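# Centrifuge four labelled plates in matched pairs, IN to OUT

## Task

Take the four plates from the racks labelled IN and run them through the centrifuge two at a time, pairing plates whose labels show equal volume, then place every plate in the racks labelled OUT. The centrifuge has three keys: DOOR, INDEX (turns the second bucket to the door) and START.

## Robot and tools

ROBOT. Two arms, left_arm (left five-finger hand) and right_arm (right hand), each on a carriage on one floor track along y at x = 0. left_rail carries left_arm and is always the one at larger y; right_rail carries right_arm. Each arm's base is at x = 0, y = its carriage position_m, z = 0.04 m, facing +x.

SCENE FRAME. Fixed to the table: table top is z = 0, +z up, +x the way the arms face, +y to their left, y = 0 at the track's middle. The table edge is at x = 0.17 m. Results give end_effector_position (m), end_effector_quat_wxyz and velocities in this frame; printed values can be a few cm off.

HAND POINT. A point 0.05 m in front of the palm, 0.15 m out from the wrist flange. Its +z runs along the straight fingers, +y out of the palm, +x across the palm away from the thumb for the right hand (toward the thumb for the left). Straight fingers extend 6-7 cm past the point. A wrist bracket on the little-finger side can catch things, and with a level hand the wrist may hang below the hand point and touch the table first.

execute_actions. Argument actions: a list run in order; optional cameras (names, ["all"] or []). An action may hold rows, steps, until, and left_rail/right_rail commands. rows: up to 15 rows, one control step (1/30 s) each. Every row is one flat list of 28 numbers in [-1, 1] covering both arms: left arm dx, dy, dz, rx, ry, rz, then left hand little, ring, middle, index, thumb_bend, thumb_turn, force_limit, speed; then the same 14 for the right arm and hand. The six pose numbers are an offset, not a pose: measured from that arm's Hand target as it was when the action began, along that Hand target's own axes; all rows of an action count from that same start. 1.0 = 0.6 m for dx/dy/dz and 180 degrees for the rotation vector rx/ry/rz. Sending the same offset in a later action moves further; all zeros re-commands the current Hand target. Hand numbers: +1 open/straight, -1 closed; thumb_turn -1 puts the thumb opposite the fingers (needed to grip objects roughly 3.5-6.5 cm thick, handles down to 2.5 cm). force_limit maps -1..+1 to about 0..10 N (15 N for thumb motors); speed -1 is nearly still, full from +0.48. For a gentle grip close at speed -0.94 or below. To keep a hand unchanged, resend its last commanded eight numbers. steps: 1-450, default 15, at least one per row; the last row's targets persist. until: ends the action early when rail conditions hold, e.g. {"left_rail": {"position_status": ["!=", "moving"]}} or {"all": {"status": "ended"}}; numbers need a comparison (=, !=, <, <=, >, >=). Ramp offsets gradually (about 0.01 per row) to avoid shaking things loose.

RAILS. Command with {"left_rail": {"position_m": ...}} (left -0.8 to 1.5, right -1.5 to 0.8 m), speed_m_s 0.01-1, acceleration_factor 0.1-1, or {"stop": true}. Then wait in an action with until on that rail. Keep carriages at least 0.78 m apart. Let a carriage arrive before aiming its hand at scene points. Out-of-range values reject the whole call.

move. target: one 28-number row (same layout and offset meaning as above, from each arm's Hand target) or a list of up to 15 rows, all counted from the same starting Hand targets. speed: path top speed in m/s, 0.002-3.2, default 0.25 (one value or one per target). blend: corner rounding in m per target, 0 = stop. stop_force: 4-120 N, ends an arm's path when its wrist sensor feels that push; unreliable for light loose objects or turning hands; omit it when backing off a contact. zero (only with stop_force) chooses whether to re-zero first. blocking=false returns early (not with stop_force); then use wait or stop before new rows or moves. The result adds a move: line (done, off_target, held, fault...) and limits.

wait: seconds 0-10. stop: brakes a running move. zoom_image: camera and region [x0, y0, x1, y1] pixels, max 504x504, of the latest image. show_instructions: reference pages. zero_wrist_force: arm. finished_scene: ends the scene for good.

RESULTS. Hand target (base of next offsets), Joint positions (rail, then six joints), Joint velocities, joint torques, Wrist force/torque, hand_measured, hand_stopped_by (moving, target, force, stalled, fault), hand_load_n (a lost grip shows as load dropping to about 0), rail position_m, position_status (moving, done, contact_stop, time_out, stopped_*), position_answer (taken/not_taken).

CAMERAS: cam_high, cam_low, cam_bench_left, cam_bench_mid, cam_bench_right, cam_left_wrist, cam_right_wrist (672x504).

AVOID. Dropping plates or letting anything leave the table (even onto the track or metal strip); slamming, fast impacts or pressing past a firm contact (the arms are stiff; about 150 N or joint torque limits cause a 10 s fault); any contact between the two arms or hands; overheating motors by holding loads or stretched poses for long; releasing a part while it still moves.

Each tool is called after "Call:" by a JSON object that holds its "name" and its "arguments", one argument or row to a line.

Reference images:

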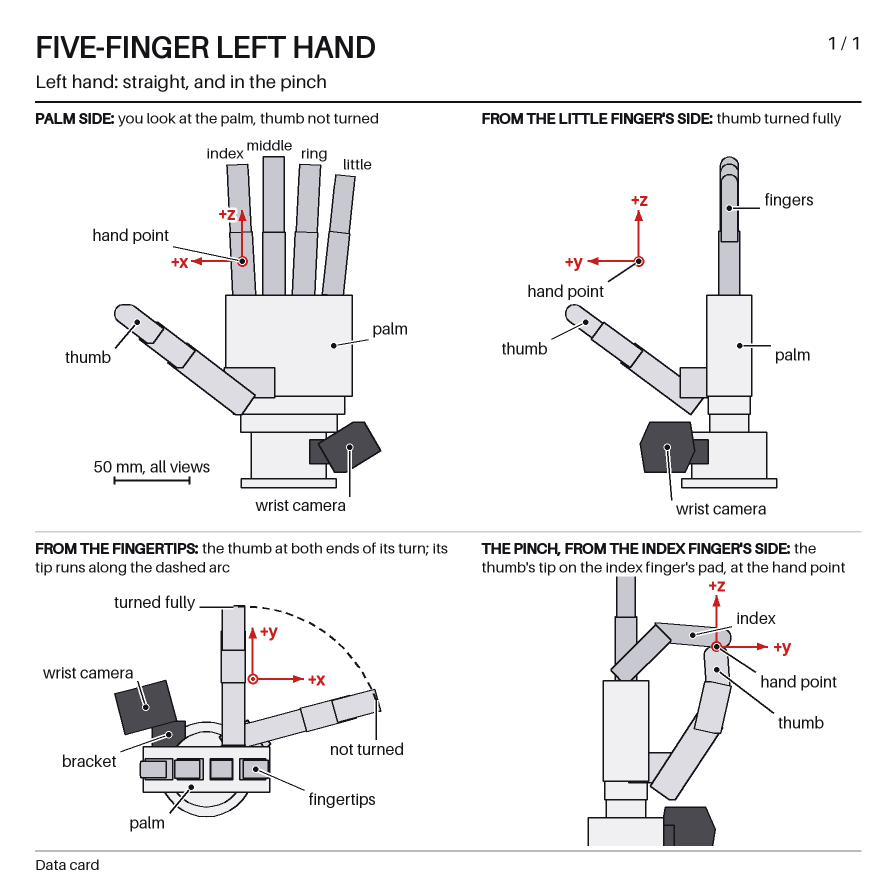

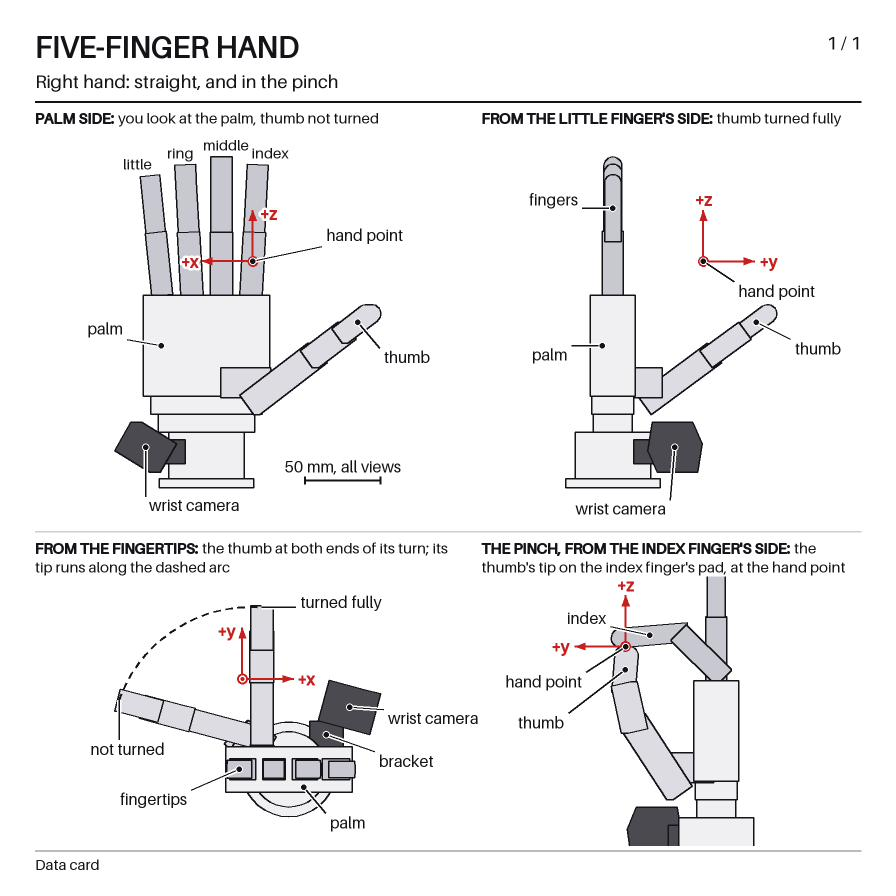

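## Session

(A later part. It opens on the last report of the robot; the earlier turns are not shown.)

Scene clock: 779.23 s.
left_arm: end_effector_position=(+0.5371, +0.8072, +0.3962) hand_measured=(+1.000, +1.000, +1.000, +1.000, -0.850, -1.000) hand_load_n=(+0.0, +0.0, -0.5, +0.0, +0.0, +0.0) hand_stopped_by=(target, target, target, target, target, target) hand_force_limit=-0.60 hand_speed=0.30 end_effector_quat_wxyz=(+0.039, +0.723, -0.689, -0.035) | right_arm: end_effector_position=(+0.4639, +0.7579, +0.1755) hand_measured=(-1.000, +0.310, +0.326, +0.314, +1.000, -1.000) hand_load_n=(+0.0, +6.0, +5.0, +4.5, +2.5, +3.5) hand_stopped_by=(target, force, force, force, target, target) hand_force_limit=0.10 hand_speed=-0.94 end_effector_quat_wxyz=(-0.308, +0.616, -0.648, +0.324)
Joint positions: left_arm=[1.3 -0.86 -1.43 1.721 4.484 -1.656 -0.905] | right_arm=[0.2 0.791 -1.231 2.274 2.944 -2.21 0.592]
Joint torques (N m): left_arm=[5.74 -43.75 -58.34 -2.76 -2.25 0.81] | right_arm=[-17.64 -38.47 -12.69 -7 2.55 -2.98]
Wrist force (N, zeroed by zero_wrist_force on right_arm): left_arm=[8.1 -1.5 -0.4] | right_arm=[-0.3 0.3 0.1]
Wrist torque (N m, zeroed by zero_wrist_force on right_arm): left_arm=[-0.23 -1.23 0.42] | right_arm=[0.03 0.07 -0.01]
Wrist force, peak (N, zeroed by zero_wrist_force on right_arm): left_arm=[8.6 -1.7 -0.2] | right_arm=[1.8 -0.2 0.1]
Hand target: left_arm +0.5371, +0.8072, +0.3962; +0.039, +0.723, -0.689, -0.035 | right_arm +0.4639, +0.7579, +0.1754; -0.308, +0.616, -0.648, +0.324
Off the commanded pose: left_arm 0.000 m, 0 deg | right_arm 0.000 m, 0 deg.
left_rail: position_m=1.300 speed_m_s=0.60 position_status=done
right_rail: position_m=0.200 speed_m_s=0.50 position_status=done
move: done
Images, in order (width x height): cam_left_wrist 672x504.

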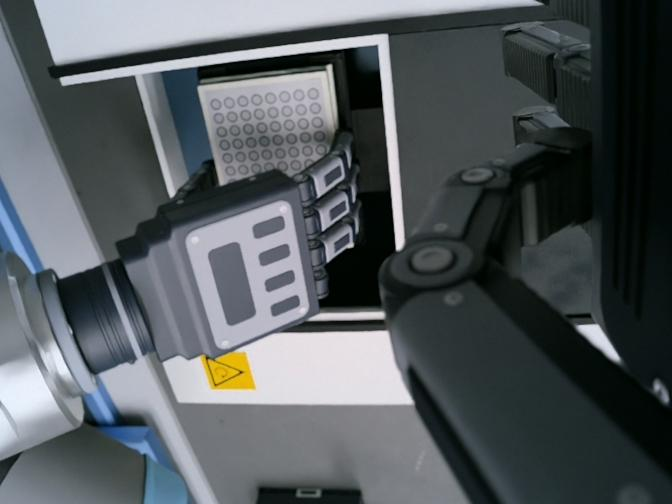

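Call:
{"name": "move", "arguments": {
  "target": [0,0,0,0,0,0,1,1,1,1,-0.85,-1,-0.6,0.3,0.0011,0.0043,0.0052,0,0,0,-1,0.1,0.1,0.1,1,-1,0.1,-0.94],
  "speed": 0.03,
  "cameras": ["cam_left_wrist"]
}}

Call:
{"name": "zoom_image", "arguments": {
  "camera": "cam_left_wrist",
  "region": [195, 90, 255, 135]
}}

Call:
{"name": "zoom_image", "arguments": {
  "camera": "cam_left_wrist",
  "region": [285, 75, 345, 120]
}}

Call:
{"name": "zero_wrist_force", "arguments": {
  "arm": "right_arm"
}}

Scene clock: 781.00 s.
left_arm: end_effector_position=(+0.5371, +0.8072, +0.3962) hand_measured=(+1.000, +1.000, +1.000, +1.000, -0.850, -1.000) hand_load_n=(+0.0, +0.0, +0.5, +0.0, +0.0, +0.0) hand_stopped_by=(target, target, target, target, target, target) hand_force_limit=-0.60 hand_speed=0.30 end_effector_quat_wxyz=(+0.039, +0.723, -0.689, -0.035) | right_arm: end_effector_position=(+0.4648, +0.7572, +0.1716) hand_measured=(-1.000, +0.310, +0.326, +0.314, +1.000, -1.000) hand_load_n=(+0.0, +6.0, +5.0, +4.5, +2.5, +3.0) hand_stopped_by=(target, force, force, force, target, target) hand_force_limit=0.10 hand_speed=-0.94 end_effector_quat_wxyz=(-0.308, +0.616, -0.648, +0.324)
Joint positions: left_arm=[1.3 -0.86 -1.43 1.721 4.484 -1.656 -0.905] | right_arm=[0.2 0.789 -1.223 2.276 2.934 -2.209 0.591]
Joint torques (N m): left_arm=[5.28 -43.77 -58.29 -2.96 -2.42 0.81] | right_arm=[-17.4 -37.34 -11.57 -6.72 2.82 -3.07]
Wrist force (N, zeroed by zero_wrist_force on right_arm): left_arm=[8.5 -1.7 -0.4] | right_arm=[-0.4 0.1 0.2]
Wrist torque (N m, zeroed by zero_wrist_force on right_arm): left_arm=[-0.26 -1.29 0.45] | right_arm=[0.00 0.08 -0.01]
Wrist force, peak (N, zeroed by zero_wrist_force on right_arm): left_arm=[8.5 -1.9 -0.4] | right_arm=[-0.3 0.4 0.5]
Hand target: left_arm +0.5371, +0.8072, +0.3962; +0.039, +0.723, -0.689, -0.035 | right_arm +0.4648, +0.7572, +0.1715; -0.308, +0.616, -0.648, +0.324
Off the commanded pose: left_arm 0.000 m, 0 deg | right_arm 0.000 m, 0 deg.
left_rail: position_m=1.300 speed_m_s=0.60 position_status=done
right_rail: position_m=0.200 speed_m_s=0.50 position_status=done
move: done
Images, in order (width x height): cam_left_wrist 672x504.

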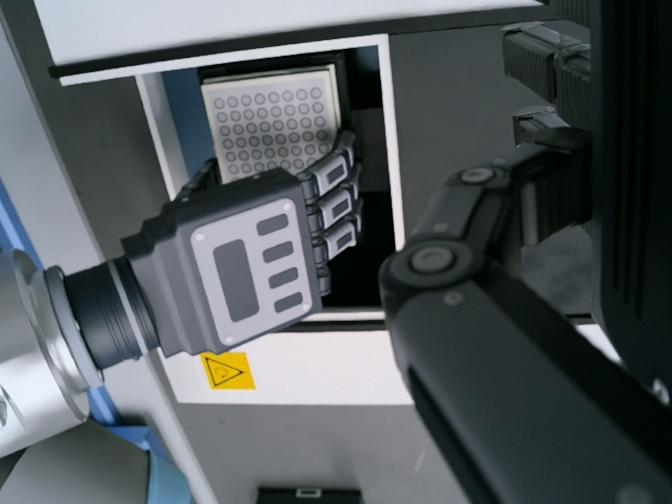

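Scaled by 8.400.

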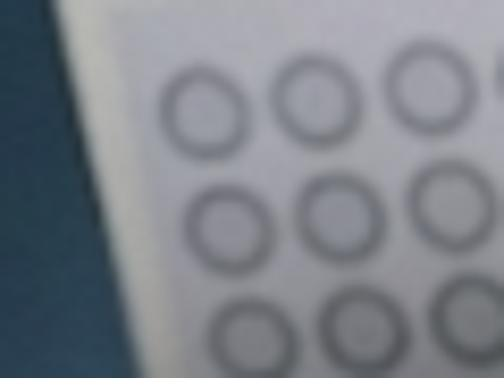

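Scaled by 8.400.

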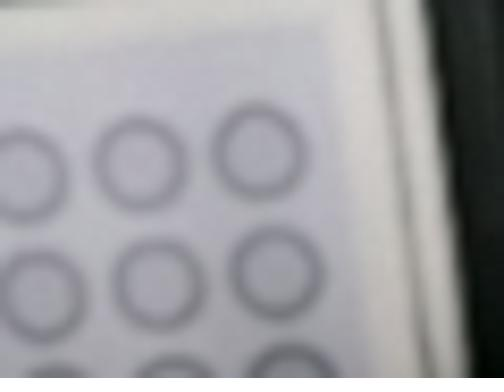

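Wrist force sensor zeroed.

Call:
{"name": "move", "arguments": {
  "target": [0,0,0,0,0,0,1,1,1,1,-0.85,-1,-0.6,0.3,0,0.0096,0.0072,0,0,0,-1,0.1,0.1,0.1,1,-1,0.1,-0.94],
  "speed": 0.01,
  "stop_force": 5,
  "cameras": ["cam_left_wrist"]
}}

Call:
{"name": "zoom_image", "arguments": {
  "camera": "cam_left_wrist",
  "region": [195, 90, 255, 135]
}}

Call:
{"name": "zoom_image", "arguments": {
  "camera": "cam_left_wrist",
  "region": [285, 75, 345, 120]
}}

Scene clock: 783.07 s.
left_arm: end_effector_position=(+0.5371, +0.8072, +0.3962) hand_measured=(+1.000, +1.000, +1.000, +1.000, -0.850, -1.000) hand_load_n=(+0.0, +0.0, +0.0, +0.0, +0.0, +0.0) hand_stopped_by=(target, target, target, target, target, target) hand_force_limit=-0.60 hand_speed=0.30 end_effector_quat_wxyz=(+0.039, +0.723, -0.689, -0.035) | right_arm: end_effector_position=(+0.4648, +0.7572, +0.1685) hand_measured=(-1.000, +0.310, +0.326, +0.314, +1.000, -1.000) hand_load_n=(+0.0, +6.0, +6.0, +4.5, +2.5, +3.5) hand_stopped_by=(target, force, force, force, target, target) hand_force_limit=0.10 hand_speed=-0.94 end_effector_quat_wxyz=(-0.308, +0.616, -0.648, +0.324)
Joint positions: left_arm=[1.3 -0.86 -1.43 1.721 4.484 -1.656 -0.905] | right_arm=[0.2 0.789 -1.218 2.276 2.927 -2.209 0.591]
Joint torques (N m): left_arm=[5.17 -43.44 -58.65 -2.85 -2.41 0.84] | right_arm=[-15.31 -61.31 -28.22 -0.36 1.64 -2.17]
Wrist force (N, zeroed by zero_wrist_force on right_arm): left_arm=[8.3 -1.6 -0.5] | right_arm=[-2.6 -1.7 -1.5]
Wrist torque (N m, zeroed by zero_wrist_force on right_arm): left_arm=[-0.24 -1.26 0.44] | right_arm=[0.14 -0.07 -0.09]
Wrist force, peak (N, zeroed by zero_wrist_force on right_arm): left_arm=[8.4 -1.9 -0.3] | right_arm=[-1.9 -5.0 -5.7]
Hand target: left_arm +0.5371, +0.8072, +0.3962; +0.039, +0.723, -0.689, -0.035 | right_arm +0.4648, +0.7572, +0.1685; -0.308, +0.616, -0.648, +0.324 (not the last commanded pose)
Off the commanded pose: left_arm 0.000 m, 0 deg | right_arm 0.004 m, 0 deg.
left_rail: position_m=1.300 speed_m_s=0.60 position_status=done
right_rail: position_m=0.200 speed_m_s=0.50 position_status=done
move: contact (right_arm)
Images, in order (width x height): cam_left_wrist 672x504.

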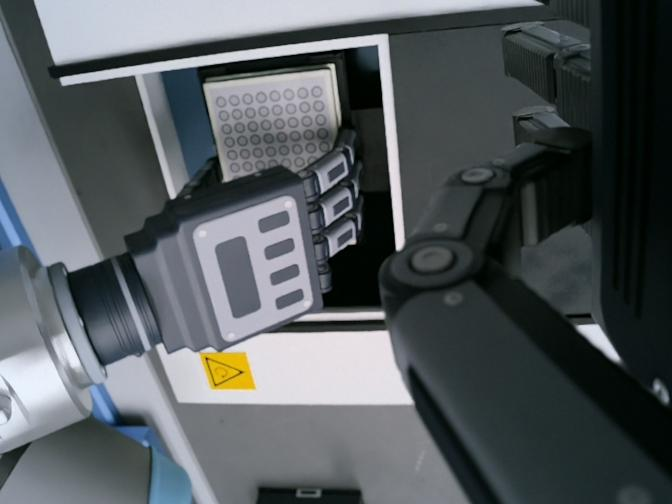

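Scaled by 8.400.

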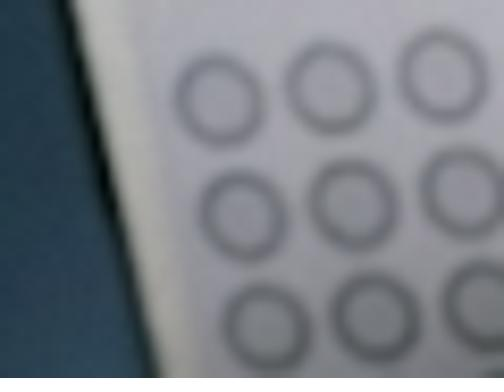

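Scaled by 8.400.

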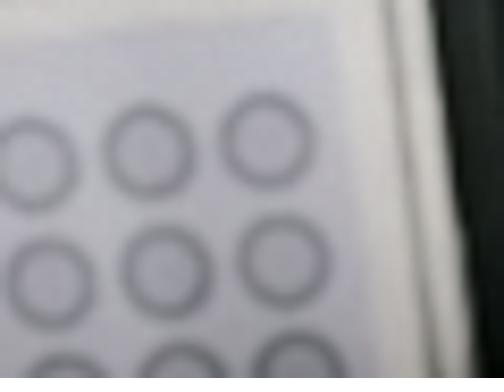

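Call:
{"name": "move", "arguments": {
  "target": [0,0,0,0,0,0,1,1,1,1,-0.85,-1,-0.6,0.3,0,0.0037,0.0028,0,0,0,-1,0.1,0.1,0.1,1,-1,0.1,-0.94],
  "speed": 0.008,
  "stop_force": 8,
  "cameras": ["cam_left_wrist"]
}}

Call:
{"name": "zoom_image", "arguments": {
  "camera": "cam_left_wrist",
  "region": [195, 90, 255, 135]
}}

Call:
{"name": "zoom_image", "arguments": {
  "camera": "cam_left_wrist",
  "region": [285, 75, 345, 120]
}}

Scene clock: 785.63 s.
left_arm: end_effector_position=(+0.5371, +0.8072, +0.3962) hand_measured=(+1.000, +1.000, +1.000, +1.000, -0.850, -1.000) hand_load_n=(+0.0, +0.0, +0.0, +0.0, +0.0, +0.0) hand_stopped_by=(target, target, target, target, target, target) hand_force_limit=-0.60 hand_speed=0.30 end_effector_quat_wxyz=(+0.039, +0.723, -0.689, -0.035) | right_arm: end_effector_position=(+0.4649, +0.7573, +0.1672) hand_measured=(-1.000, +0.310, +0.326, +0.314, +1.000, -1.000) hand_load_n=(+0.5, +5.0, +7.5, +3.0, +3.0, +3.0) hand_stopped_by=(target, force, force, force, target, target) hand_force_limit=0.10 hand_speed=-0.94 end_effector_quat_wxyz=(-0.308, +0.616, -0.648, +0.324)
Joint positions: left_arm=[1.3 -0.86 -1.43 1.721 4.484 -1.656 -0.905] | right_arm=[0.2 0.789 -1.215 2.277 2.924 -2.209 0.591]
Joint torques (N m): left_arm=[5.85 -42.81 -58.14 -2.76 -2.09 0.83] | right_arm=[-16.32 -58.03 -25.87 1.29 0.41 -2.15]
Wrist force (N, zeroed by zero_wrist_force on right_arm): left_arm=[8.1 -1.7 -0.4] | right_arm=[-3.3 -6.0 -8.1]
Wrist torque (N m, zeroed by zero_wrist_force on right_arm): left_arm=[-0.27 -1.24 0.44] | right_arm=[-0.02 0.04 -0.19]
Wrist force, peak (N, zeroed by zero_wrist_force on right_arm): left_arm=[8.6 -1.6 -0.4] | right_arm=[-2.3 -8.5 -11.0]
Hand target: left_arm +0.5371, +0.8072, +0.3962; +0.039, +0.723, -0.689, -0.035 | right_arm +0.4649, +0.7573, +0.1672; -0.308, +0.616, -0.648, +0.324 (not the last commanded pose)
Off the commanded pose: left_arm 0.000 m, 0 deg | right_arm 0.001 m, 0 deg.
left_rail: position_m=1.300 speed_m_s=0.60 position_status=done
right_rail: position_m=0.200 speed_m_s=0.50 position_status=done
move: contact (right_arm)
Images, in order (width x height): cam_left_wrist 672x504.

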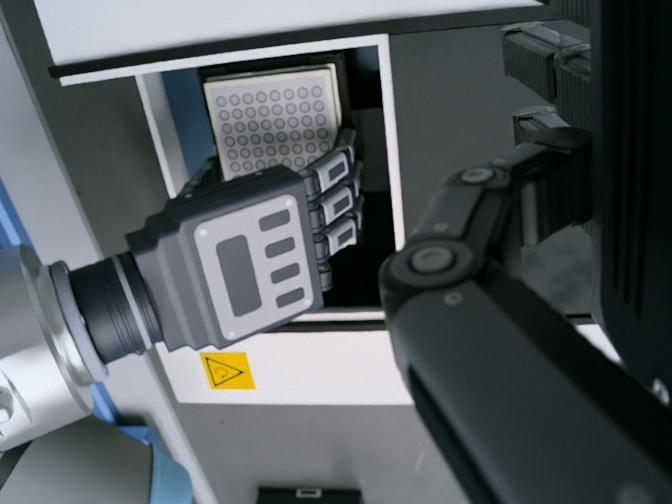

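Scaled by 8.400.

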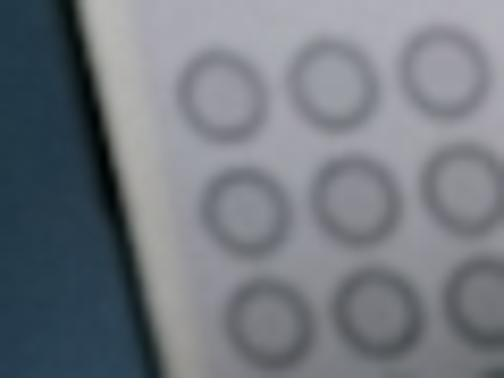

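Scaled by 8.400.

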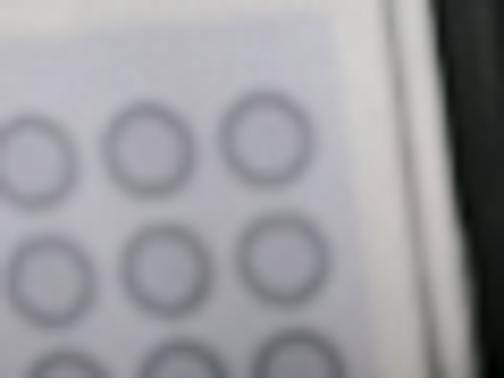

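Call:
{"name": "execute_actions", "arguments": {
  "actions": [
    {"rows":[[0,0,0,0,0,0,1,1,1,1,-0.85,-1,-0.6,0.3,0,0,0,0,0,0,-1,0.42,0.42,0.42,1,-1,0.1,-0.8]],"steps":45}
  ],
  "cameras": ["cam_left_wrist"]
}}

Call:
{"name": "zoom_image", "arguments": {
  "camera": "cam_left_wrist",
  "region": [195, 90, 255, 135]
}}

Call:
{"name": "zoom_image", "arguments": {
  "camera": "cam_left_wrist",
  "region": [285, 75, 345, 120]
}}

Scene clock: 787.73 s.
left_arm: end_effector_position=(+0.5371, +0.8072, +0.3962) hand_measured=(+1.000, +1.000, +1.000, +1.000, -0.850, -1.000) hand_load_n=(+0.0, +0.0, +0.0, +0.0, +0.0, +0.0) hand_stopped_by=(target, target, target, target, target, target) hand_force_limit=-0.60 hand_speed=0.30 end_effector_quat_wxyz=(+0.039, +0.723, -0.689, -0.035) | right_arm: end_effector_position=(+0.4649, +0.7573, +0.1672) hand_measured=(-1.000, +0.420, +0.420, +0.420, +1.000, -1.000) hand_load_n=(+0.5, +0.0, +0.0, +0.0, +1.5, +2.0) hand_stopped_by=(target, target, target, target, target, target) hand_force_limit=0.10 hand_speed=-0.80 end_effector_quat_wxyz=(-0.308, +0.616, -0.648, +0.324)
Joint positions: left_arm=[1.3 -0.86 -1.43 1.721 4.484 -1.656 -0.905] | right_arm=[0.2 0.789 -1.215 2.277 2.924 -2.209 0.591]
Joint torques (N m): left_arm=[5.19 -43.32 -59.07 -3.06 -2.21 0.72] | right_arm=[-15.94 -56.8 -27.66 -6.56 0.27 -2.33]
Wrist force (N, zeroed by zero_wrist_force on right_arm): left_arm=[8.4 -1.5 -0.4] | right_arm=[-0.8 1.3 -11.5]
Wrist torque (N m, zeroed by zero_wrist_force on right_arm): left_arm=[-0.23 -1.28 0.44] | right_arm=[-0.41 0.11 0.08]
Wrist force, peak (N, zeroed by zero_wrist_force on right_arm): left_arm=[8.5 -1.8 -0.6] | right_arm=[-0.9 1.5 -12.1]
Hand target: left_arm +0.5371, +0.8072, +0.3962; +0.039, +0.723, -0.689, -0.035 | right_arm +0.4649, +0.7573, +0.1672; -0.308, +0.616, -0.648, +0.324
Off the commanded pose: left_arm 0.000 m, 0 deg | right_arm 0.000 m, 0 deg.
left_rail: position_m=1.300 speed_m_s=0.60 position_status=done
right_rail: position_m=0.200 speed_m_s=0.50 position_status=done
Images, in order (width x height): cam_left_wrist 672x504.

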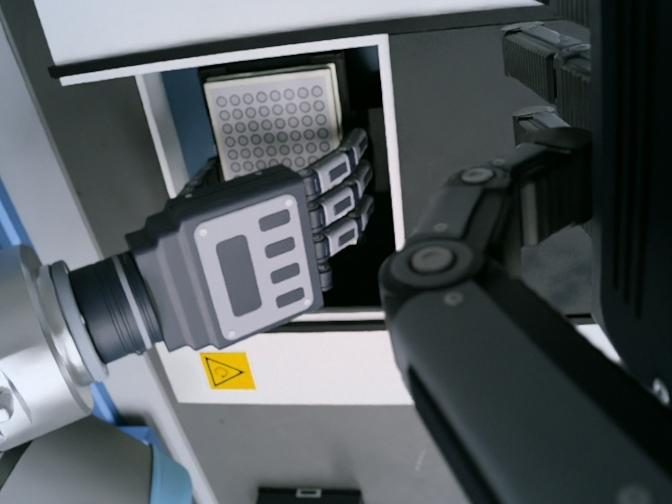

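Scaled by 8.400.

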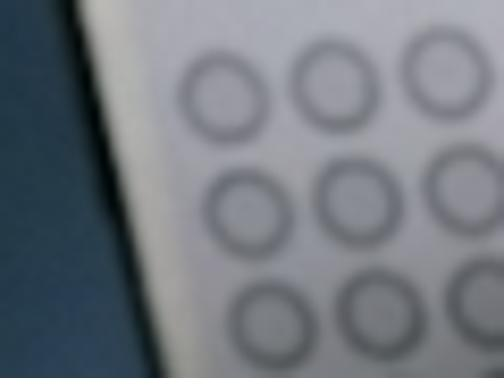

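Scaled by 8.400.

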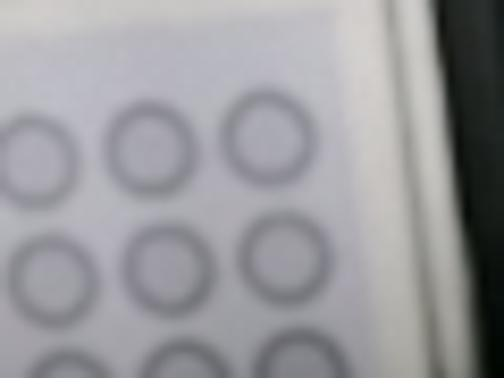

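Call:
{"name": "move", "arguments": {
  "target": [
    [0,0,0,0,0,0,1,1,1,1,-0.85,-1,-0.6,0.3,0.0002,0.0040,-0.0053,0,0,0,-1,0.42,0.42,0.42,1,-1,0.1,-0.8],
    [0,0,0,0,0,0,1,1,1,1,-0.85,-1,-0.6,0.3,0.0002,-0.0160,-0.0203,0,0,0,-1,0.42,0.42,0.42,1,-1,0.1,-0.8],
    [0,0,0,0,0,0,1,1,1,1,-0.85,-1,-0.6,0.3,0.0002,-0.1660,-0.1326,0,0,0,-1,0.42,0.42,0.42,1,-1,0.1,-0.8]
  ],
  "speed": [0.02,0.03,0.15],
  "cameras": ["cam_left_wrist"]
}}

Call:
{"name": "zoom_image", "arguments": {
  "camera": "cam_left_wrist",
  "region": [195, 90, 255, 135]
}}

Call:
{"name": "zoom_image", "arguments": {
  "camera": "cam_left_wrist",
  "region": [285, 75, 345, 120]
}}

Call:
{"name": "zoom_image", "arguments": {
  "camera": "cam_left_wrist",
  "region": [190, 50, 370, 190]
}}

Scene clock: 790.97 s.
left_arm: end_effector_position=(+0.5371, +0.8072, +0.3962) hand_measured=(+1.000, +1.000, +1.000, +1.000, -0.850, -1.000) hand_load_n=(-0.5, +0.0, +0.0, +0.0, +0.0, +0.0) hand_stopped_by=(target, target, target, target, target, target) hand_force_limit=-0.60 hand_speed=0.30 end_effector_quat_wxyz=(+0.039, +0.723, -0.689, -0.035) | right_arm: end_effector_position=(+0.4611, +0.7573, +0.2945) hand_measured=(-1.000, +0.420, +0.420, +0.420, +1.000, -1.000) hand_load_n=(+0.0, +0.0, +0.0, +0.0, +0.0, +0.0) hand_stopped_by=(target, target, target, target, target, target) hand_force_limit=0.10 hand_speed=-0.80 end_effector_quat_wxyz=(-0.308, +0.616, -0.648, +0.324)
Joint positions: left_arm=[1.3 -0.86 -1.43 1.721 4.484 -1.656 -0.905] | right_arm=[0.2 0.794 -1.431 2.215 3.203 -2.212 0.595]
Joint torques (N m): left_arm=[5.34 -42.35 -59.03 -2.82 -2.26 0.44] | right_arm=[-15.98 -52 -40.47 -1.15 2.54 2.21]
Wrist force (N, zeroed by zero_wrist_force on right_arm): left_arm=[8.3 -1.6 -0.4] | right_arm=[0.4 -0.4 -0.2]
Wrist torque (N m, zeroed by zero_wrist_force on right_arm): left_arm=[-0.25 -1.26 0.44] | right_arm=[-0.01 -0.06 -0.24]
Wrist force, peak (N, zeroed by zero_wrist_force on right_arm): left_arm=[8.5 -1.6 -0.5] | right_arm=[-0.6 1.9 -11.8]
Hand target: left_arm +0.5371, +0.8072, +0.3962; +0.039, +0.723, -0.689, -0.035 | right_arm +0.4611, +0.7573, +0.2946; -0.308, +0.616, -0.648, +0.324
Off the commanded pose: left_arm 0.000 m, 0 deg | right_arm 0.000 m, 0 deg.
left_rail: position_m=1.300 speed_m_s=0.60 position_status=done
right_rail: position_m=0.200 speed_m_s=0.50 position_status=done
move: done
Images, in order (width x height): cam_left_wrist 672x504.

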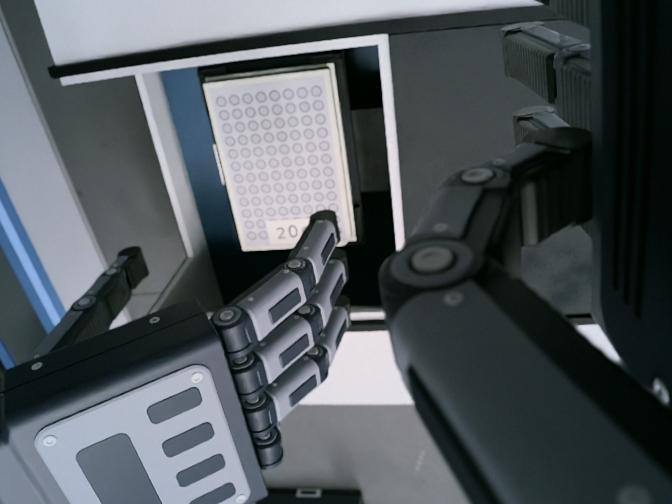

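Scaled by 8.400.

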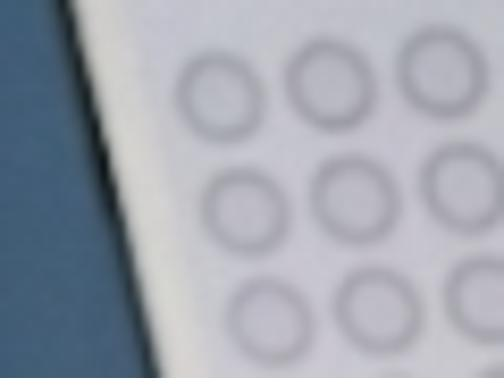

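Scaled by 8.400.

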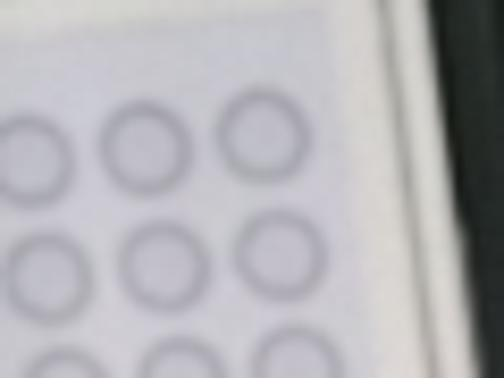

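Scaled by 2.800.

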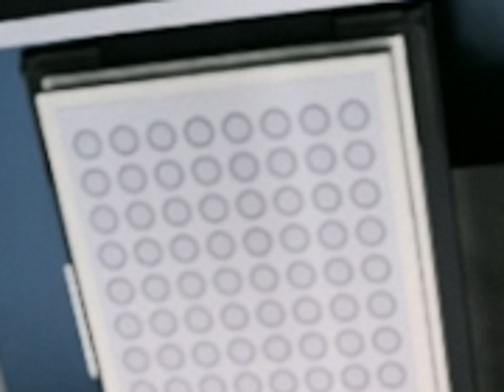

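Call:
{"name": "move", "arguments": {
  "target": [0,0,0,0,0,0,1,1,1,1,-0.85,-1,-0.6,0.3,0.5828,-0.0657,-0.0128,0,0,0,-1,0.42,0.42,0.42,1,-1,0.1,-0.8],
  "speed": 0.3,
  "cameras": ["cam_left_wrist","cam_bench_left"]
}}

Scene clock: 794.60 s.
left_arm: end_effector_position=(+0.5371, +0.8072, +0.3962) hand_measured=(+1.000, +1.000, +1.000, +1.000, -0.850, -1.000) hand_load_n=(+0.0, +0.0, +0.0, +0.0, +0.0, +0.0) hand_stopped_by=(target, target, target, target, target, target) hand_force_limit=-0.60 hand_speed=0.30 end_effector_quat_wxyz=(+0.039, +0.723, -0.689, -0.035) | right_arm: end_effector_position=(+0.4607, +0.4072, +0.3306) hand_measured=(-1.000, +0.420, +0.420, +0.420, +1.000, -1.000) hand_load_n=(+0.0, +0.0, +0.0, +0.0, +0.0, +0.0) hand_stopped_by=(target, target, target, target, target, target) hand_force_limit=0.10 hand_speed=-0.80 end_effector_quat_wxyz=(-0.308, +0.616, -0.648, +0.324)
Joint positions: left_arm=[1.3 -0.86 -1.43 1.721 4.484 -1.656 -0.905] | right_arm=[0.2 0.04 -1.978 2.615 3.15 -1.643 0.055]
Joint torques (N m): left_arm=[4.38 -44.23 -58.62 -2.96 -1.96 0.73] | right_arm=[-16.84 -12.84 -23.49 -1.28 3.39 -3.43]
Wrist force (N, zeroed by zero_wrist_force on right_arm): left_arm=[8.3 -1.5 -0.6] | right_arm=[0.2 -0.4 -0.3]
Wrist torque (N m, zeroed by zero_wrist_force on right_arm): left_arm=[-0.22 -1.27 0.44] | right_arm=[0.02 0.00 0.07]
Wrist force, peak (N, zeroed by zero_wrist_force on right_arm): left_arm=[8.6 -1.7 -0.4] | right_arm=[2.1 -1.0 -0.5]
Hand target: left_arm +0.5371, +0.8072, +0.3962; +0.039, +0.723, -0.689, -0.035 | right_arm +0.4607, +0.4072, +0.3306; -0.308, +0.616, -0.648, +0.324
Off the commanded pose: left_arm 0.000 m, 0 deg | right_arm 0.000 m, 0 deg.
left_rail: position_m=1.300 speed_m_s=0.60 position_status=done
right_rail: position_m=0.200 speed_m_s=0.50 position_status=done
move: done
Images, in order (width x height): cam_bench_left 672x504, cam_left_wrist 672x504.

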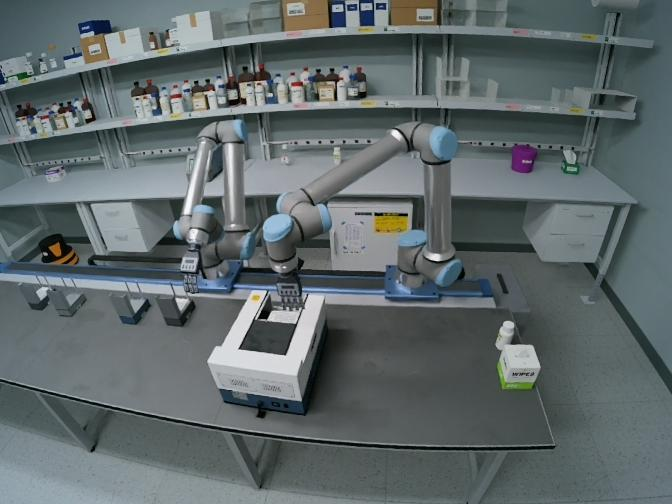

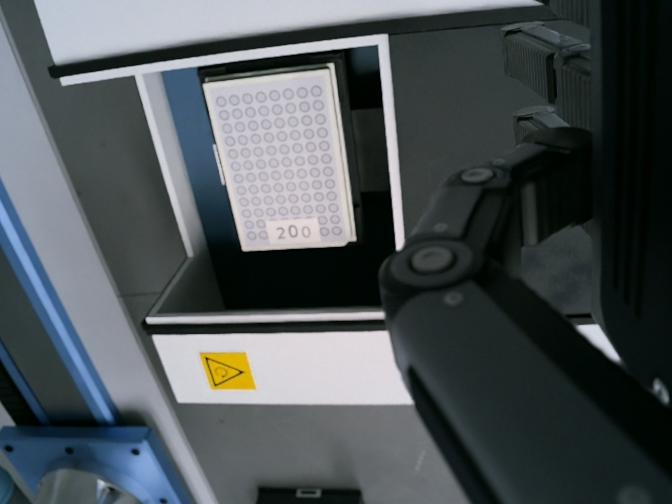

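Call:
{"name": "zoom_image", "arguments": {
  "camera": "cam_left_wrist",
  "region": [180, 40, 400, 270]
}}

Call:
{"name": "zoom_image", "arguments": {
  "camera": "cam_left_wrist",
  "region": [195, 90, 255, 135]
}}

Call:
{"name": "zoom_image", "arguments": {
  "camera": "cam_left_wrist",
  "region": [285, 75, 345, 120]
}}

Scaled by 2.191.

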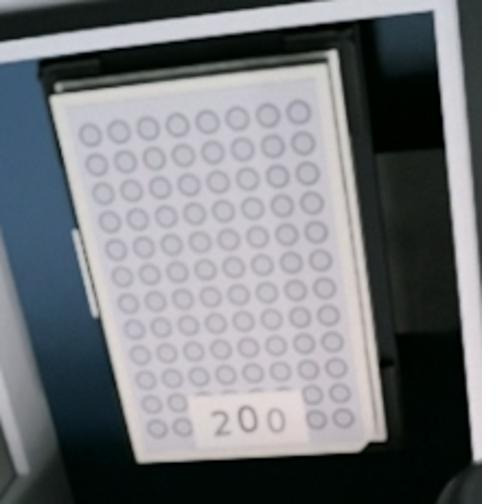

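Scaled by 8.400.

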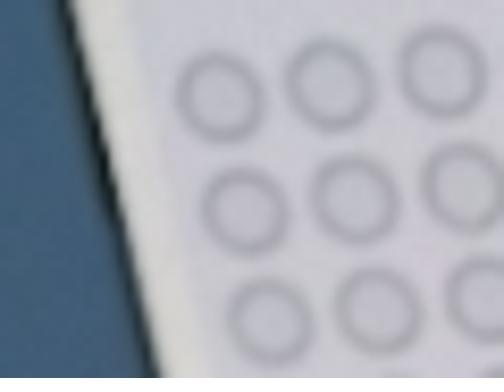

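Scaled by 8.400.

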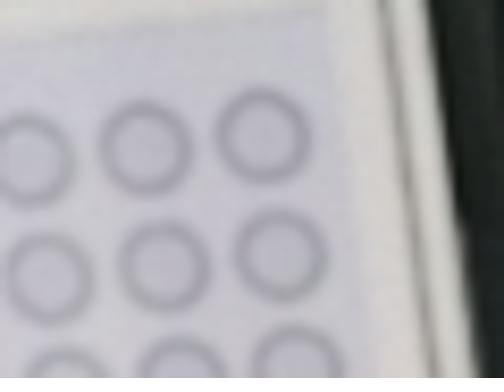

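Call:
{"name": "zoom_image", "arguments": {
  "camera": "cam_left_wrist",
  "region": [225, 205, 285, 250]
}}

Call:
{"name": "zoom_image", "arguments": {
  "camera": "cam_left_wrist",
  "region": [305, 205, 365, 250]
}}

Call:
{"name": "zoom_image", "arguments": {
  "camera": "cam_left_wrist",
  "region": [190, 50, 360, 110]
}}

Scaled by 8.400.

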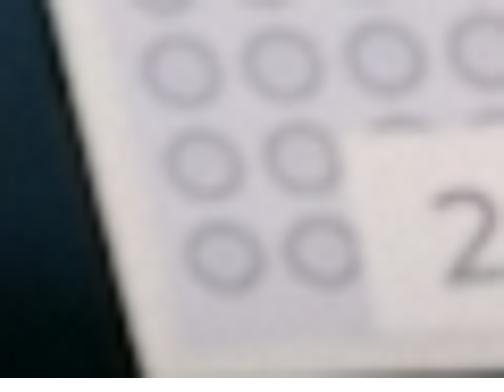

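Scaled by 8.400.

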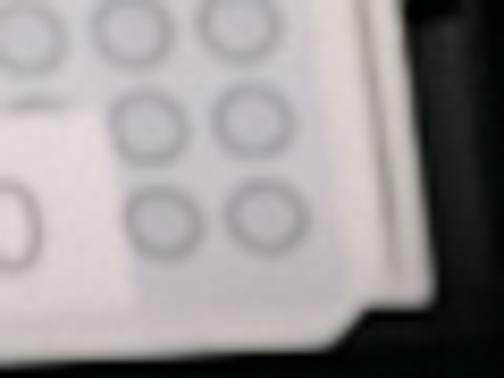

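Scaled by 2.965.

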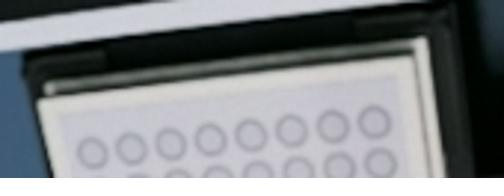

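Call:
{"name": "move", "arguments": {
  "target": [
    [-0.094,0.473,0.0438,0.1986,0.1995,-0.4661,1,1,1,1,1,1,-0.6,0.3,0,0,0,0,0,0,-1,0.42,0.42,0.42,1,-1,0.1,-0.8],
    [-0.1041,0.674,0.1997,0.1986,0.1995,-0.4661,1,1,1,1,1,1,-0.6,0.3,0,0,0,0,0,0,-1,0.42,0.42,0.42,1,-1,0.1,-0.8]
  ],
  "speed": 0.3,
  "blend": [0.03,0],
  "cameras": ["cam_left_wrist"]
}}

Scene clock: 801.03 s.
left_arm: end_effector_position=(+0.1198, +0.8496, +0.3197) hand_measured=(+1.000, +1.000, +1.000, +1.000, +1.000, +1.000) hand_load_n=(+0.5, +0.0, +0.0, +0.0, +0.0, +0.0) hand_stopped_by=(target, target, target, target, target, target) hand_force_limit=-0.60 hand_speed=0.30 end_effector_quat_wxyz=(-0.005, +0.940, +0.016, +0.341) | right_arm: end_effector_position=(+0.4607, +0.4072, +0.3306) hand_measured=(-1.000, +0.420, +0.420, +0.420, +1.000, -1.000) hand_load_n=(+0.0, +0.0, +0.0, +0.0, +0.0, +0.0) hand_stopped_by=(target, target, target, target, target, target) hand_force_limit=0.10 hand_speed=-0.80 end_effector_quat_wxyz=(-0.308, +0.616, -0.648, +0.324)
Joint positions: left_arm=[1.3 -2.208 -2.034 2.408 4.817 -1.045 -3.944] | right_arm=[0.2 0.039 -1.978 2.615 3.15 -1.643 0.055]
Joint torques (N m): left_arm=[-11.18 12.03 -32.59 -0.11 -0.97 -2.28] | right_arm=[-18.46 -12.45 -24.1 -0.83 3.37 -2.98]
Wrist force (N, zeroed by zero_wrist_force on right_arm): left_arm=[9.4 -1.3 0.0] | right_arm=[0.7 -0.6 -0.8]
Wrist torque (N m, zeroed by zero_wrist_force on right_arm): left_arm=[-0.13 -1.29 0.42] | right_arm=[0.02 -0.06 0.08]
Wrist force, peak (N, zeroed by zero_wrist_force on right_arm): left_arm=[10.4 -2.0 -0.5] | right_arm=[0.7 -0.6 -0.8]
Hand target: left_arm +0.1198, +0.8496, +0.3197; -0.005, +0.940, +0.016, +0.341 | right_arm +0.4607, +0.4072, +0.3306; -0.308, +0.616, -0.648, +0.324
Off the commanded pose: left_arm 0.000 m, 0 deg | right_arm 0.000 m, 0 deg.
left_rail: position_m=1.300 speed_m_s=0.60 position_status=done
right_rail: position_m=0.200 speed_m_s=0.50 position_status=done
move: done
Images, in order (width x height): cam_left_wrist 672x504.

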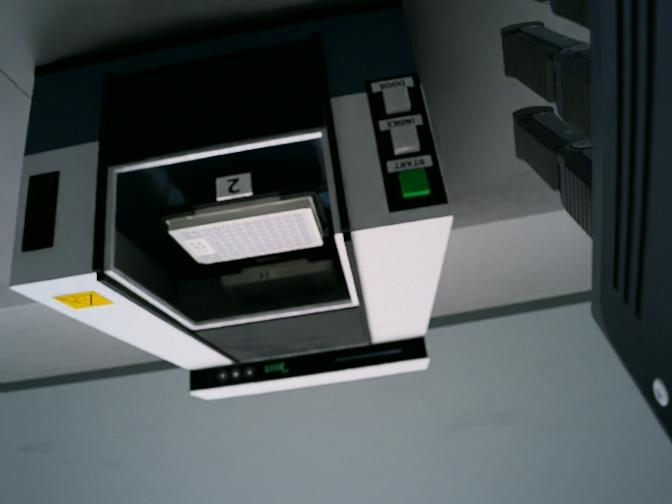

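Call:
{"name": "zoom_image", "arguments": {
  "camera": "cam_left_wrist",
  "region": [140, 160, 350, 300]
}}

Call:
{"name": "zoom_image", "arguments": {
  "camera": "cam_left_wrist",
  "region": [150, 185, 250, 265]
}}

Call:
{"name": "zoom_image", "arguments": {
  "camera": "cam_left_wrist",
  "region": [240, 175, 340, 255]
}}

Scaled by 2.400.

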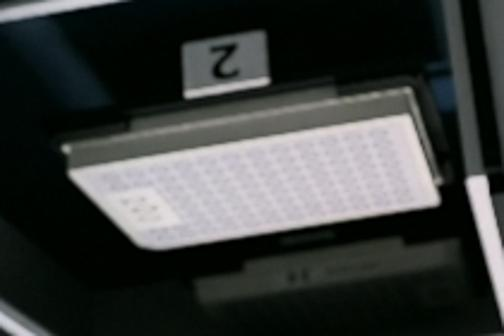

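Scaled by 5.040.

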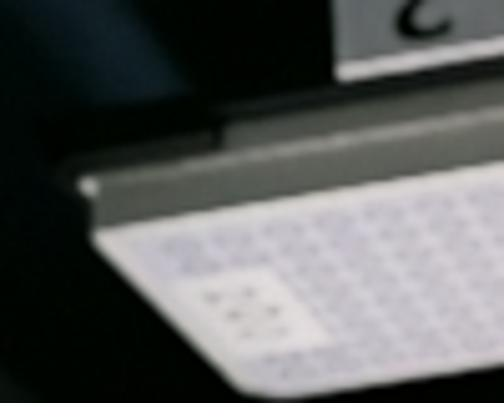

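Scaled by 5.040.

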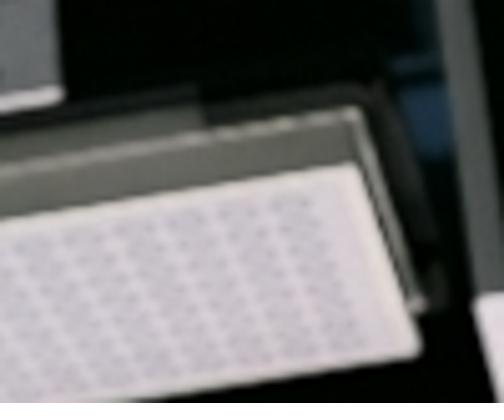

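Call:
{"name": "move", "arguments": {
  "target": [
    [-0.0633,0.0662,0.229,0,0,0,1,1,1,1,1,1,-0.6,0.3,0,0,0,0,0,0,-1,0.42,0.42,0.42,1,-1,0.1,-0.8],
    [0.0644,0.0564,0.3462,0,0,0,1,1,1,1,1,1,-0.6,0.3,0,0,0,0,0,0,-1,0.42,0.42,0.42,1,-1,0.1,-0.8]
  ],
  "speed": [0.25,0.12],
  "blend": [0.02,0]
}}

Call:
{"name": "move", "arguments": {
  "target": [0.0768,0.0031,0.064,0,0,0,1,1,1,1,1,1,-0.6,0.3,0,0,0,0,0,0,-1,0.42,0.42,0.42,1,-1,0.1,-0.8],
  "speed": 0.03,
  "stop_force": 8
}}

Call:
{"name": "move", "arguments": {
  "target": [-0.0512,-0.0021,-0.0426,0,0,0,1,1,1,1,1,1,-0.6,0.3,0,0,0,0,0,0,-1,0.42,0.42,0.42,1,-1,0.1,-0.8],
  "speed": 0.15,
  "cameras": ["cam_left_wrist"]
}}

Scene clock: 803.83 s.
left_arm: end_effector_position=(+0.2836, +0.8212, +0.1850) hand_measured=(+1.000, +1.000, +1.000, +1.000, +1.000, +1.000) hand_load_n=(+0.0, +0.0, +0.0, +0.0, +0.0, +0.0) hand_stopped_by=(target, target, target, target, target, target) hand_force_limit=-0.60 hand_speed=0.30 end_effector_quat_wxyz=(-0.005, +0.940, +0.016, +0.341) | right_arm: end_effector_position=(+0.4607, +0.4072, +0.3306) hand_measured=(-1.000, +0.420, +0.420, +0.420, +1.000, -1.000) hand_load_n=(+0.0, -0.5, +0.0, +0.0, +0.0, +0.0) hand_stopped_by=(target, target, target, target, target, target) hand_force_limit=0.10 hand_speed=-0.80 end_effector_quat_wxyz=(-0.308, +0.616, -0.648, +0.324)
Joint positions: left_arm=[1.3 -1.783 -1.725 2.582 4.055 -0.9 -3.457] | right_arm=[0.2 0.039 -1.978 2.615 3.15 -1.643 0.055]
Joint torques (N m): left_arm=[8.69 -2.39 -21.79 -6.32 3.9 2.22] | right_arm=[-16.57 -12.19 -23.64 -0.79 3.42 -2.59]
Wrist force (N, zeroed by zero_wrist_force on right_arm): left_arm=[9.6 -1.8 0.5] | right_arm=[0.7 -0.7 -0.2]
Wrist torque (N m, zeroed by zero_wrist_force on right_arm): left_arm=[-0.21 -1.28 0.45] | right_arm=[-0.01 -0.08 0.09]
Wrist force, peak (N, zeroed by zero_wrist_force on right_arm): left_arm=[10.3 -1.6 0.9] | right_arm=[1.0 -0.3 -0.4]
Hand target: left_arm +0.2836, +0.8212, +0.1850; -0.005, +0.940, +0.016, +0.341 | right_arm +0.4607, +0.4072, +0.3306; -0.308, +0.616, -0.648, +0.324
Off the commanded pose: left_arm 0.000 m, 0 deg | right_arm 0.000 m, 0 deg.
left_rail: position_m=1.300 speed_m_s=0.60 position_status=done
right_rail: position_m=0.200 speed_m_s=0.50 position_status=done
move: done

Scene clock: 806.07 s.
left_arm: end_effector_position=(+0.3140, +0.8213, +0.1851) hand_measured=(+1.000, +1.000, +1.000, +1.000, +1.000, +1.000) hand_load_n=(+0.0, +0.0, +0.0, -1.5, +0.0, +0.0) hand_stopped_by=(target, target, target, target, target, target) hand_force_limit=-0.60 hand_speed=0.30 end_effector_quat_wxyz=(-0.006, +0.940, +0.016, +0.341) | right_arm: end_effector_position=(+0.4607, +0.4072, +0.3306) hand_measured=(-1.000, +0.420, +0.420, +0.420, +1.000, -1.000) hand_load_n=(+0.0, +0.0, -0.5, +0.0, +0.0, +0.0) hand_stopped_by=(target, target, target, target, target, target) hand_force_limit=0.10 hand_speed=-0.80 end_effector_quat_wxyz=(-0.308, +0.616, -0.648, +0.324)
Joint positions: left_arm=[1.3 -1.708 -1.696 2.579 3.971 -0.887 -3.363] | right_arm=[0.2 0.039 -1.978 2.615 3.15 -1.643 0.055]
Joint torques (N m): left_arm=[-5.61 -32.85 -18.05 -0.92 0.97 -2.17] | right_arm=[-17 -11.13 -23.8 -0.7 3.48 -2.74]
Wrist force (N, zeroed by zero_wrist_force on right_arm): left_arm=[2.7 -1.1 -5.9] | right_arm=[0.4 -0.6 -0.8]
Wrist torque (N m, zeroed by zero_wrist_force on right_arm): left_arm=[0.14 -1.62 0.16] | right_arm=[0.03 -0.01 0.07]
Wrist force, peak (N, zeroed by zero_wrist_force on right_arm): left_arm=[-7.2 -1.5 -18.5] | right_arm=[0.8 -0.6 -0.6]
Hand target: left_arm +0.3140, +0.8213, +0.1851; -0.006, +0.940, +0.016, +0.341 (not the last commanded pose) | right_arm +0.4607, +0.4072, +0.3306; -0.308, +0.616, -0.648, +0.324
Off the commanded pose: left_arm 0.030 m, 0 deg | right_arm 0.000 m, 0 deg.
left_rail: position_m=1.300 speed_m_s=0.60 position_status=done
right_rail: position_m=0.200 speed_m_s=0.50 position_status=done
move: contact (left_arm)

Scene clock: 807.10 s.
left_arm: end_effector_position=(+0.2741, +0.8213, +0.1850) hand_measured=(+1.000, +1.000, +1.000, +1.000, +1.000, +1.000) hand_load_n=(+0.0, +0.0, +0.0, +0.0, +0.0, +0.0) hand_stopped_by=(target, target, target, target, target, target) hand_force_limit=-0.60 hand_speed=0.30 end_effector_quat_wxyz=(-0.006, +0.940, +0.016, +0.341) | right_arm: end_effector_position=(+0.4607, +0.4072, +0.3306) hand_measured=(-1.000, +0.420, +0.420, +0.420, +1.000, -1.000) hand_load_n=(+0.0, +0.0, +0.0, +0.5, +0.0, +0.0) hand_stopped_by=(target, target, target, target, target, target) hand_force_limit=0.10 hand_speed=-0.80 end_effector_quat_wxyz=(-0.308, +0.616, -0.648, +0.324)
Joint positions: left_arm=[1.3 -1.806 -1.733 2.583 4.081 -0.905 -3.487] | right_arm=[0.2 0.039 -1.978 2.615 3.15 -1.643 0.055]
Joint torques (N m): left_arm=[-7.19 -33.81 -45.28 -1.27 -0.78 -2.78] | right_arm=[-15.97 -12.22 -23.8 -0.71 3.21 -2.89]
Wrist force (N, zeroed by zero_wrist_force on right_arm): left_arm=[9.5 -1.8 0.5] | right_arm=[0.6 -0.5 -0.2]
Wrist torque (N m, zeroed by zero_wrist_force on right_arm): left_arm=[-0.22 -1.27 0.56] | right_arm=[0.01 -0.06 0.09]
Wrist force, peak (N, zeroed by zero_wrist_force on right_arm): left_arm=[9.8 -1.2 1.0] | right_arm=[1.1 -0.4 -0.7]
Hand target: left_arm +0.2740, +0.8212, +0.1851; -0.006, +0.940, +0.016, +0.341 | right_arm +0.4607, +0.4072, +0.3306; -0.308, +0.616, -0.648, +0.324
Off the commanded pose: left_arm 0.000 m, 0 deg | right_arm 0.000 m, 0 deg.
left_rail: position_m=1.300 speed_m_s=0.60 position_status=done
right_rail: position_m=0.200 speed_m_s=0.50 position_status=done
move: done
Images, in order (width x height): cam_left_wrist 672x504.

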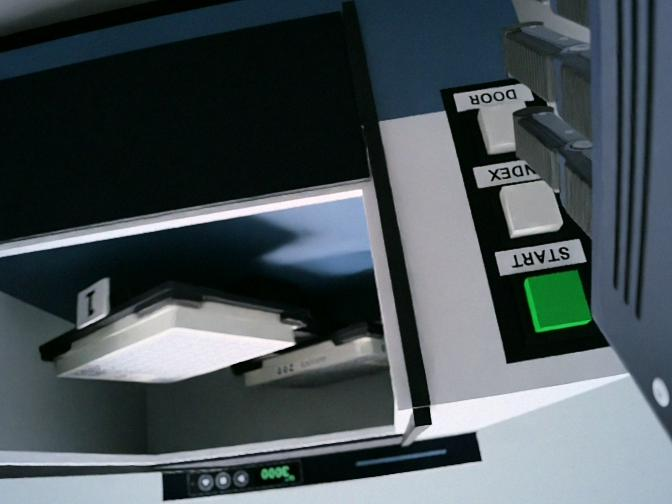

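Call:
{"name": "move", "arguments": {
  "target": [-0.0529,-0.0552,-0.3355,0,0,0,1,1,1,1,1,1,-0.6,0.3,0,0,0,0,0,0,-1,0.42,0.42,0.42,1,-1,0.1,-0.8],
  "speed": 0.3,
  "cameras": ["cam_left_wrist"]
}}

Call:
{"name": "zoom_image", "arguments": {
  "camera": "cam_left_wrist",
  "region": [140, 160, 350, 300]
}}

Call:
{"name": "zoom_image", "arguments": {
  "camera": "cam_left_wrist",
  "region": [150, 185, 250, 265]
}}

Call:
{"name": "zoom_image", "arguments": {
  "camera": "cam_left_wrist",
  "region": [240, 175, 340, 255]
}}

Scene clock: 809.00 s.
left_arm: end_effector_position=(+0.1196, +0.8492, +0.3192) hand_measured=(+1.000, +1.000, +1.000, +1.000, +1.000, +1.000) hand_load_n=(+0.0, +0.0, +0.0, +0.0, +0.0, +0.0) hand_stopped_by=(target, target, target, target, target, target) hand_force_limit=-0.60 hand_speed=0.30 end_effector_quat_wxyz=(-0.006, +0.940, +0.016, +0.341) | right_arm: end_effector_position=(+0.4607, +0.4072, +0.3306) hand_measured=(-1.000, +0.420, +0.420, +0.420, +1.000, -1.000) hand_load_n=(+0.0, +0.0, +0.0, +0.0, +0.0, +0.0) hand_stopped_by=(target, target, target, target, target, target) hand_force_limit=0.10 hand_speed=-0.80 end_effector_quat_wxyz=(-0.308, +0.616, -0.648, +0.324)
Joint positions: left_arm=[1.3 -2.208 -2.032 2.408 4.815 -1.044 -3.944] | right_arm=[0.2 0.039 -1.978 2.615 3.15 -1.643 0.055]
Joint torques (N m): left_arm=[-10.86 -18.42 -56.49 -0.61 -1.17 -2.22] | right_arm=[-17.74 -12.56 -24.19 -0.84 3.01 -2.72]
Wrist force (N, zeroed by zero_wrist_force on right_arm): left_arm=[9.3 -1.9 0.5] | right_arm=[0.6 -0.5 -0.6]
Wrist torque (N m, zeroed by zero_wrist_force on right_arm): left_arm=[-0.24 -1.26 0.44] | right_arm=[0.04 -0.04 0.09]
Wrist force, peak (N, zeroed by zero_wrist_force on right_arm): left_arm=[9.7 -1.9 1.7] | right_arm=[0.5 -1.0 -0.4]
Hand target: left_arm +0.1196, +0.8492, +0.3192; -0.006, +0.940, +0.016, +0.341 | right_arm +0.4607, +0.4072, +0.3306; -0.308, +0.616, -0.648, +0.324
Off the commanded pose: left_arm 0.000 m, 0 deg | right_arm 0.000 m, 0 deg.
left_rail: position_m=1.300 speed_m_s=0.60 position_status=done
right_rail: position_m=0.200 speed_m_s=0.50 position_status=done
move: done
Images, in order (width x height): cam_left_wrist 672x504.

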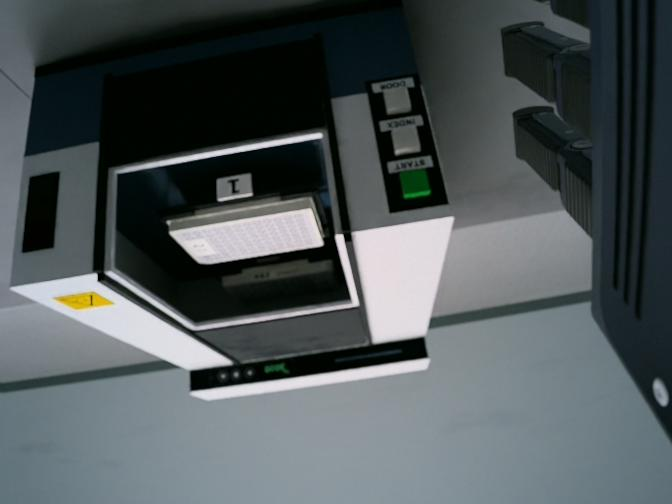

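Scaled by 2.400.

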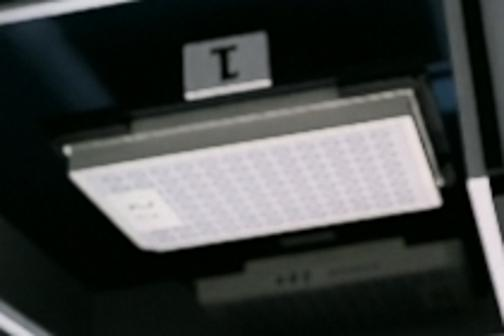

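Scaled by 5.040.

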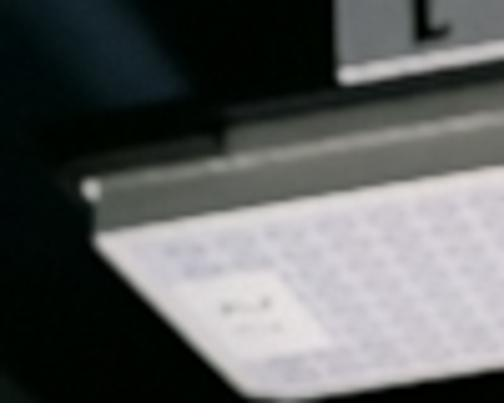

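Scaled by 5.040.

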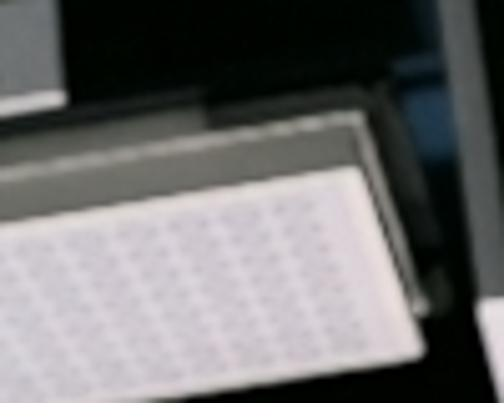

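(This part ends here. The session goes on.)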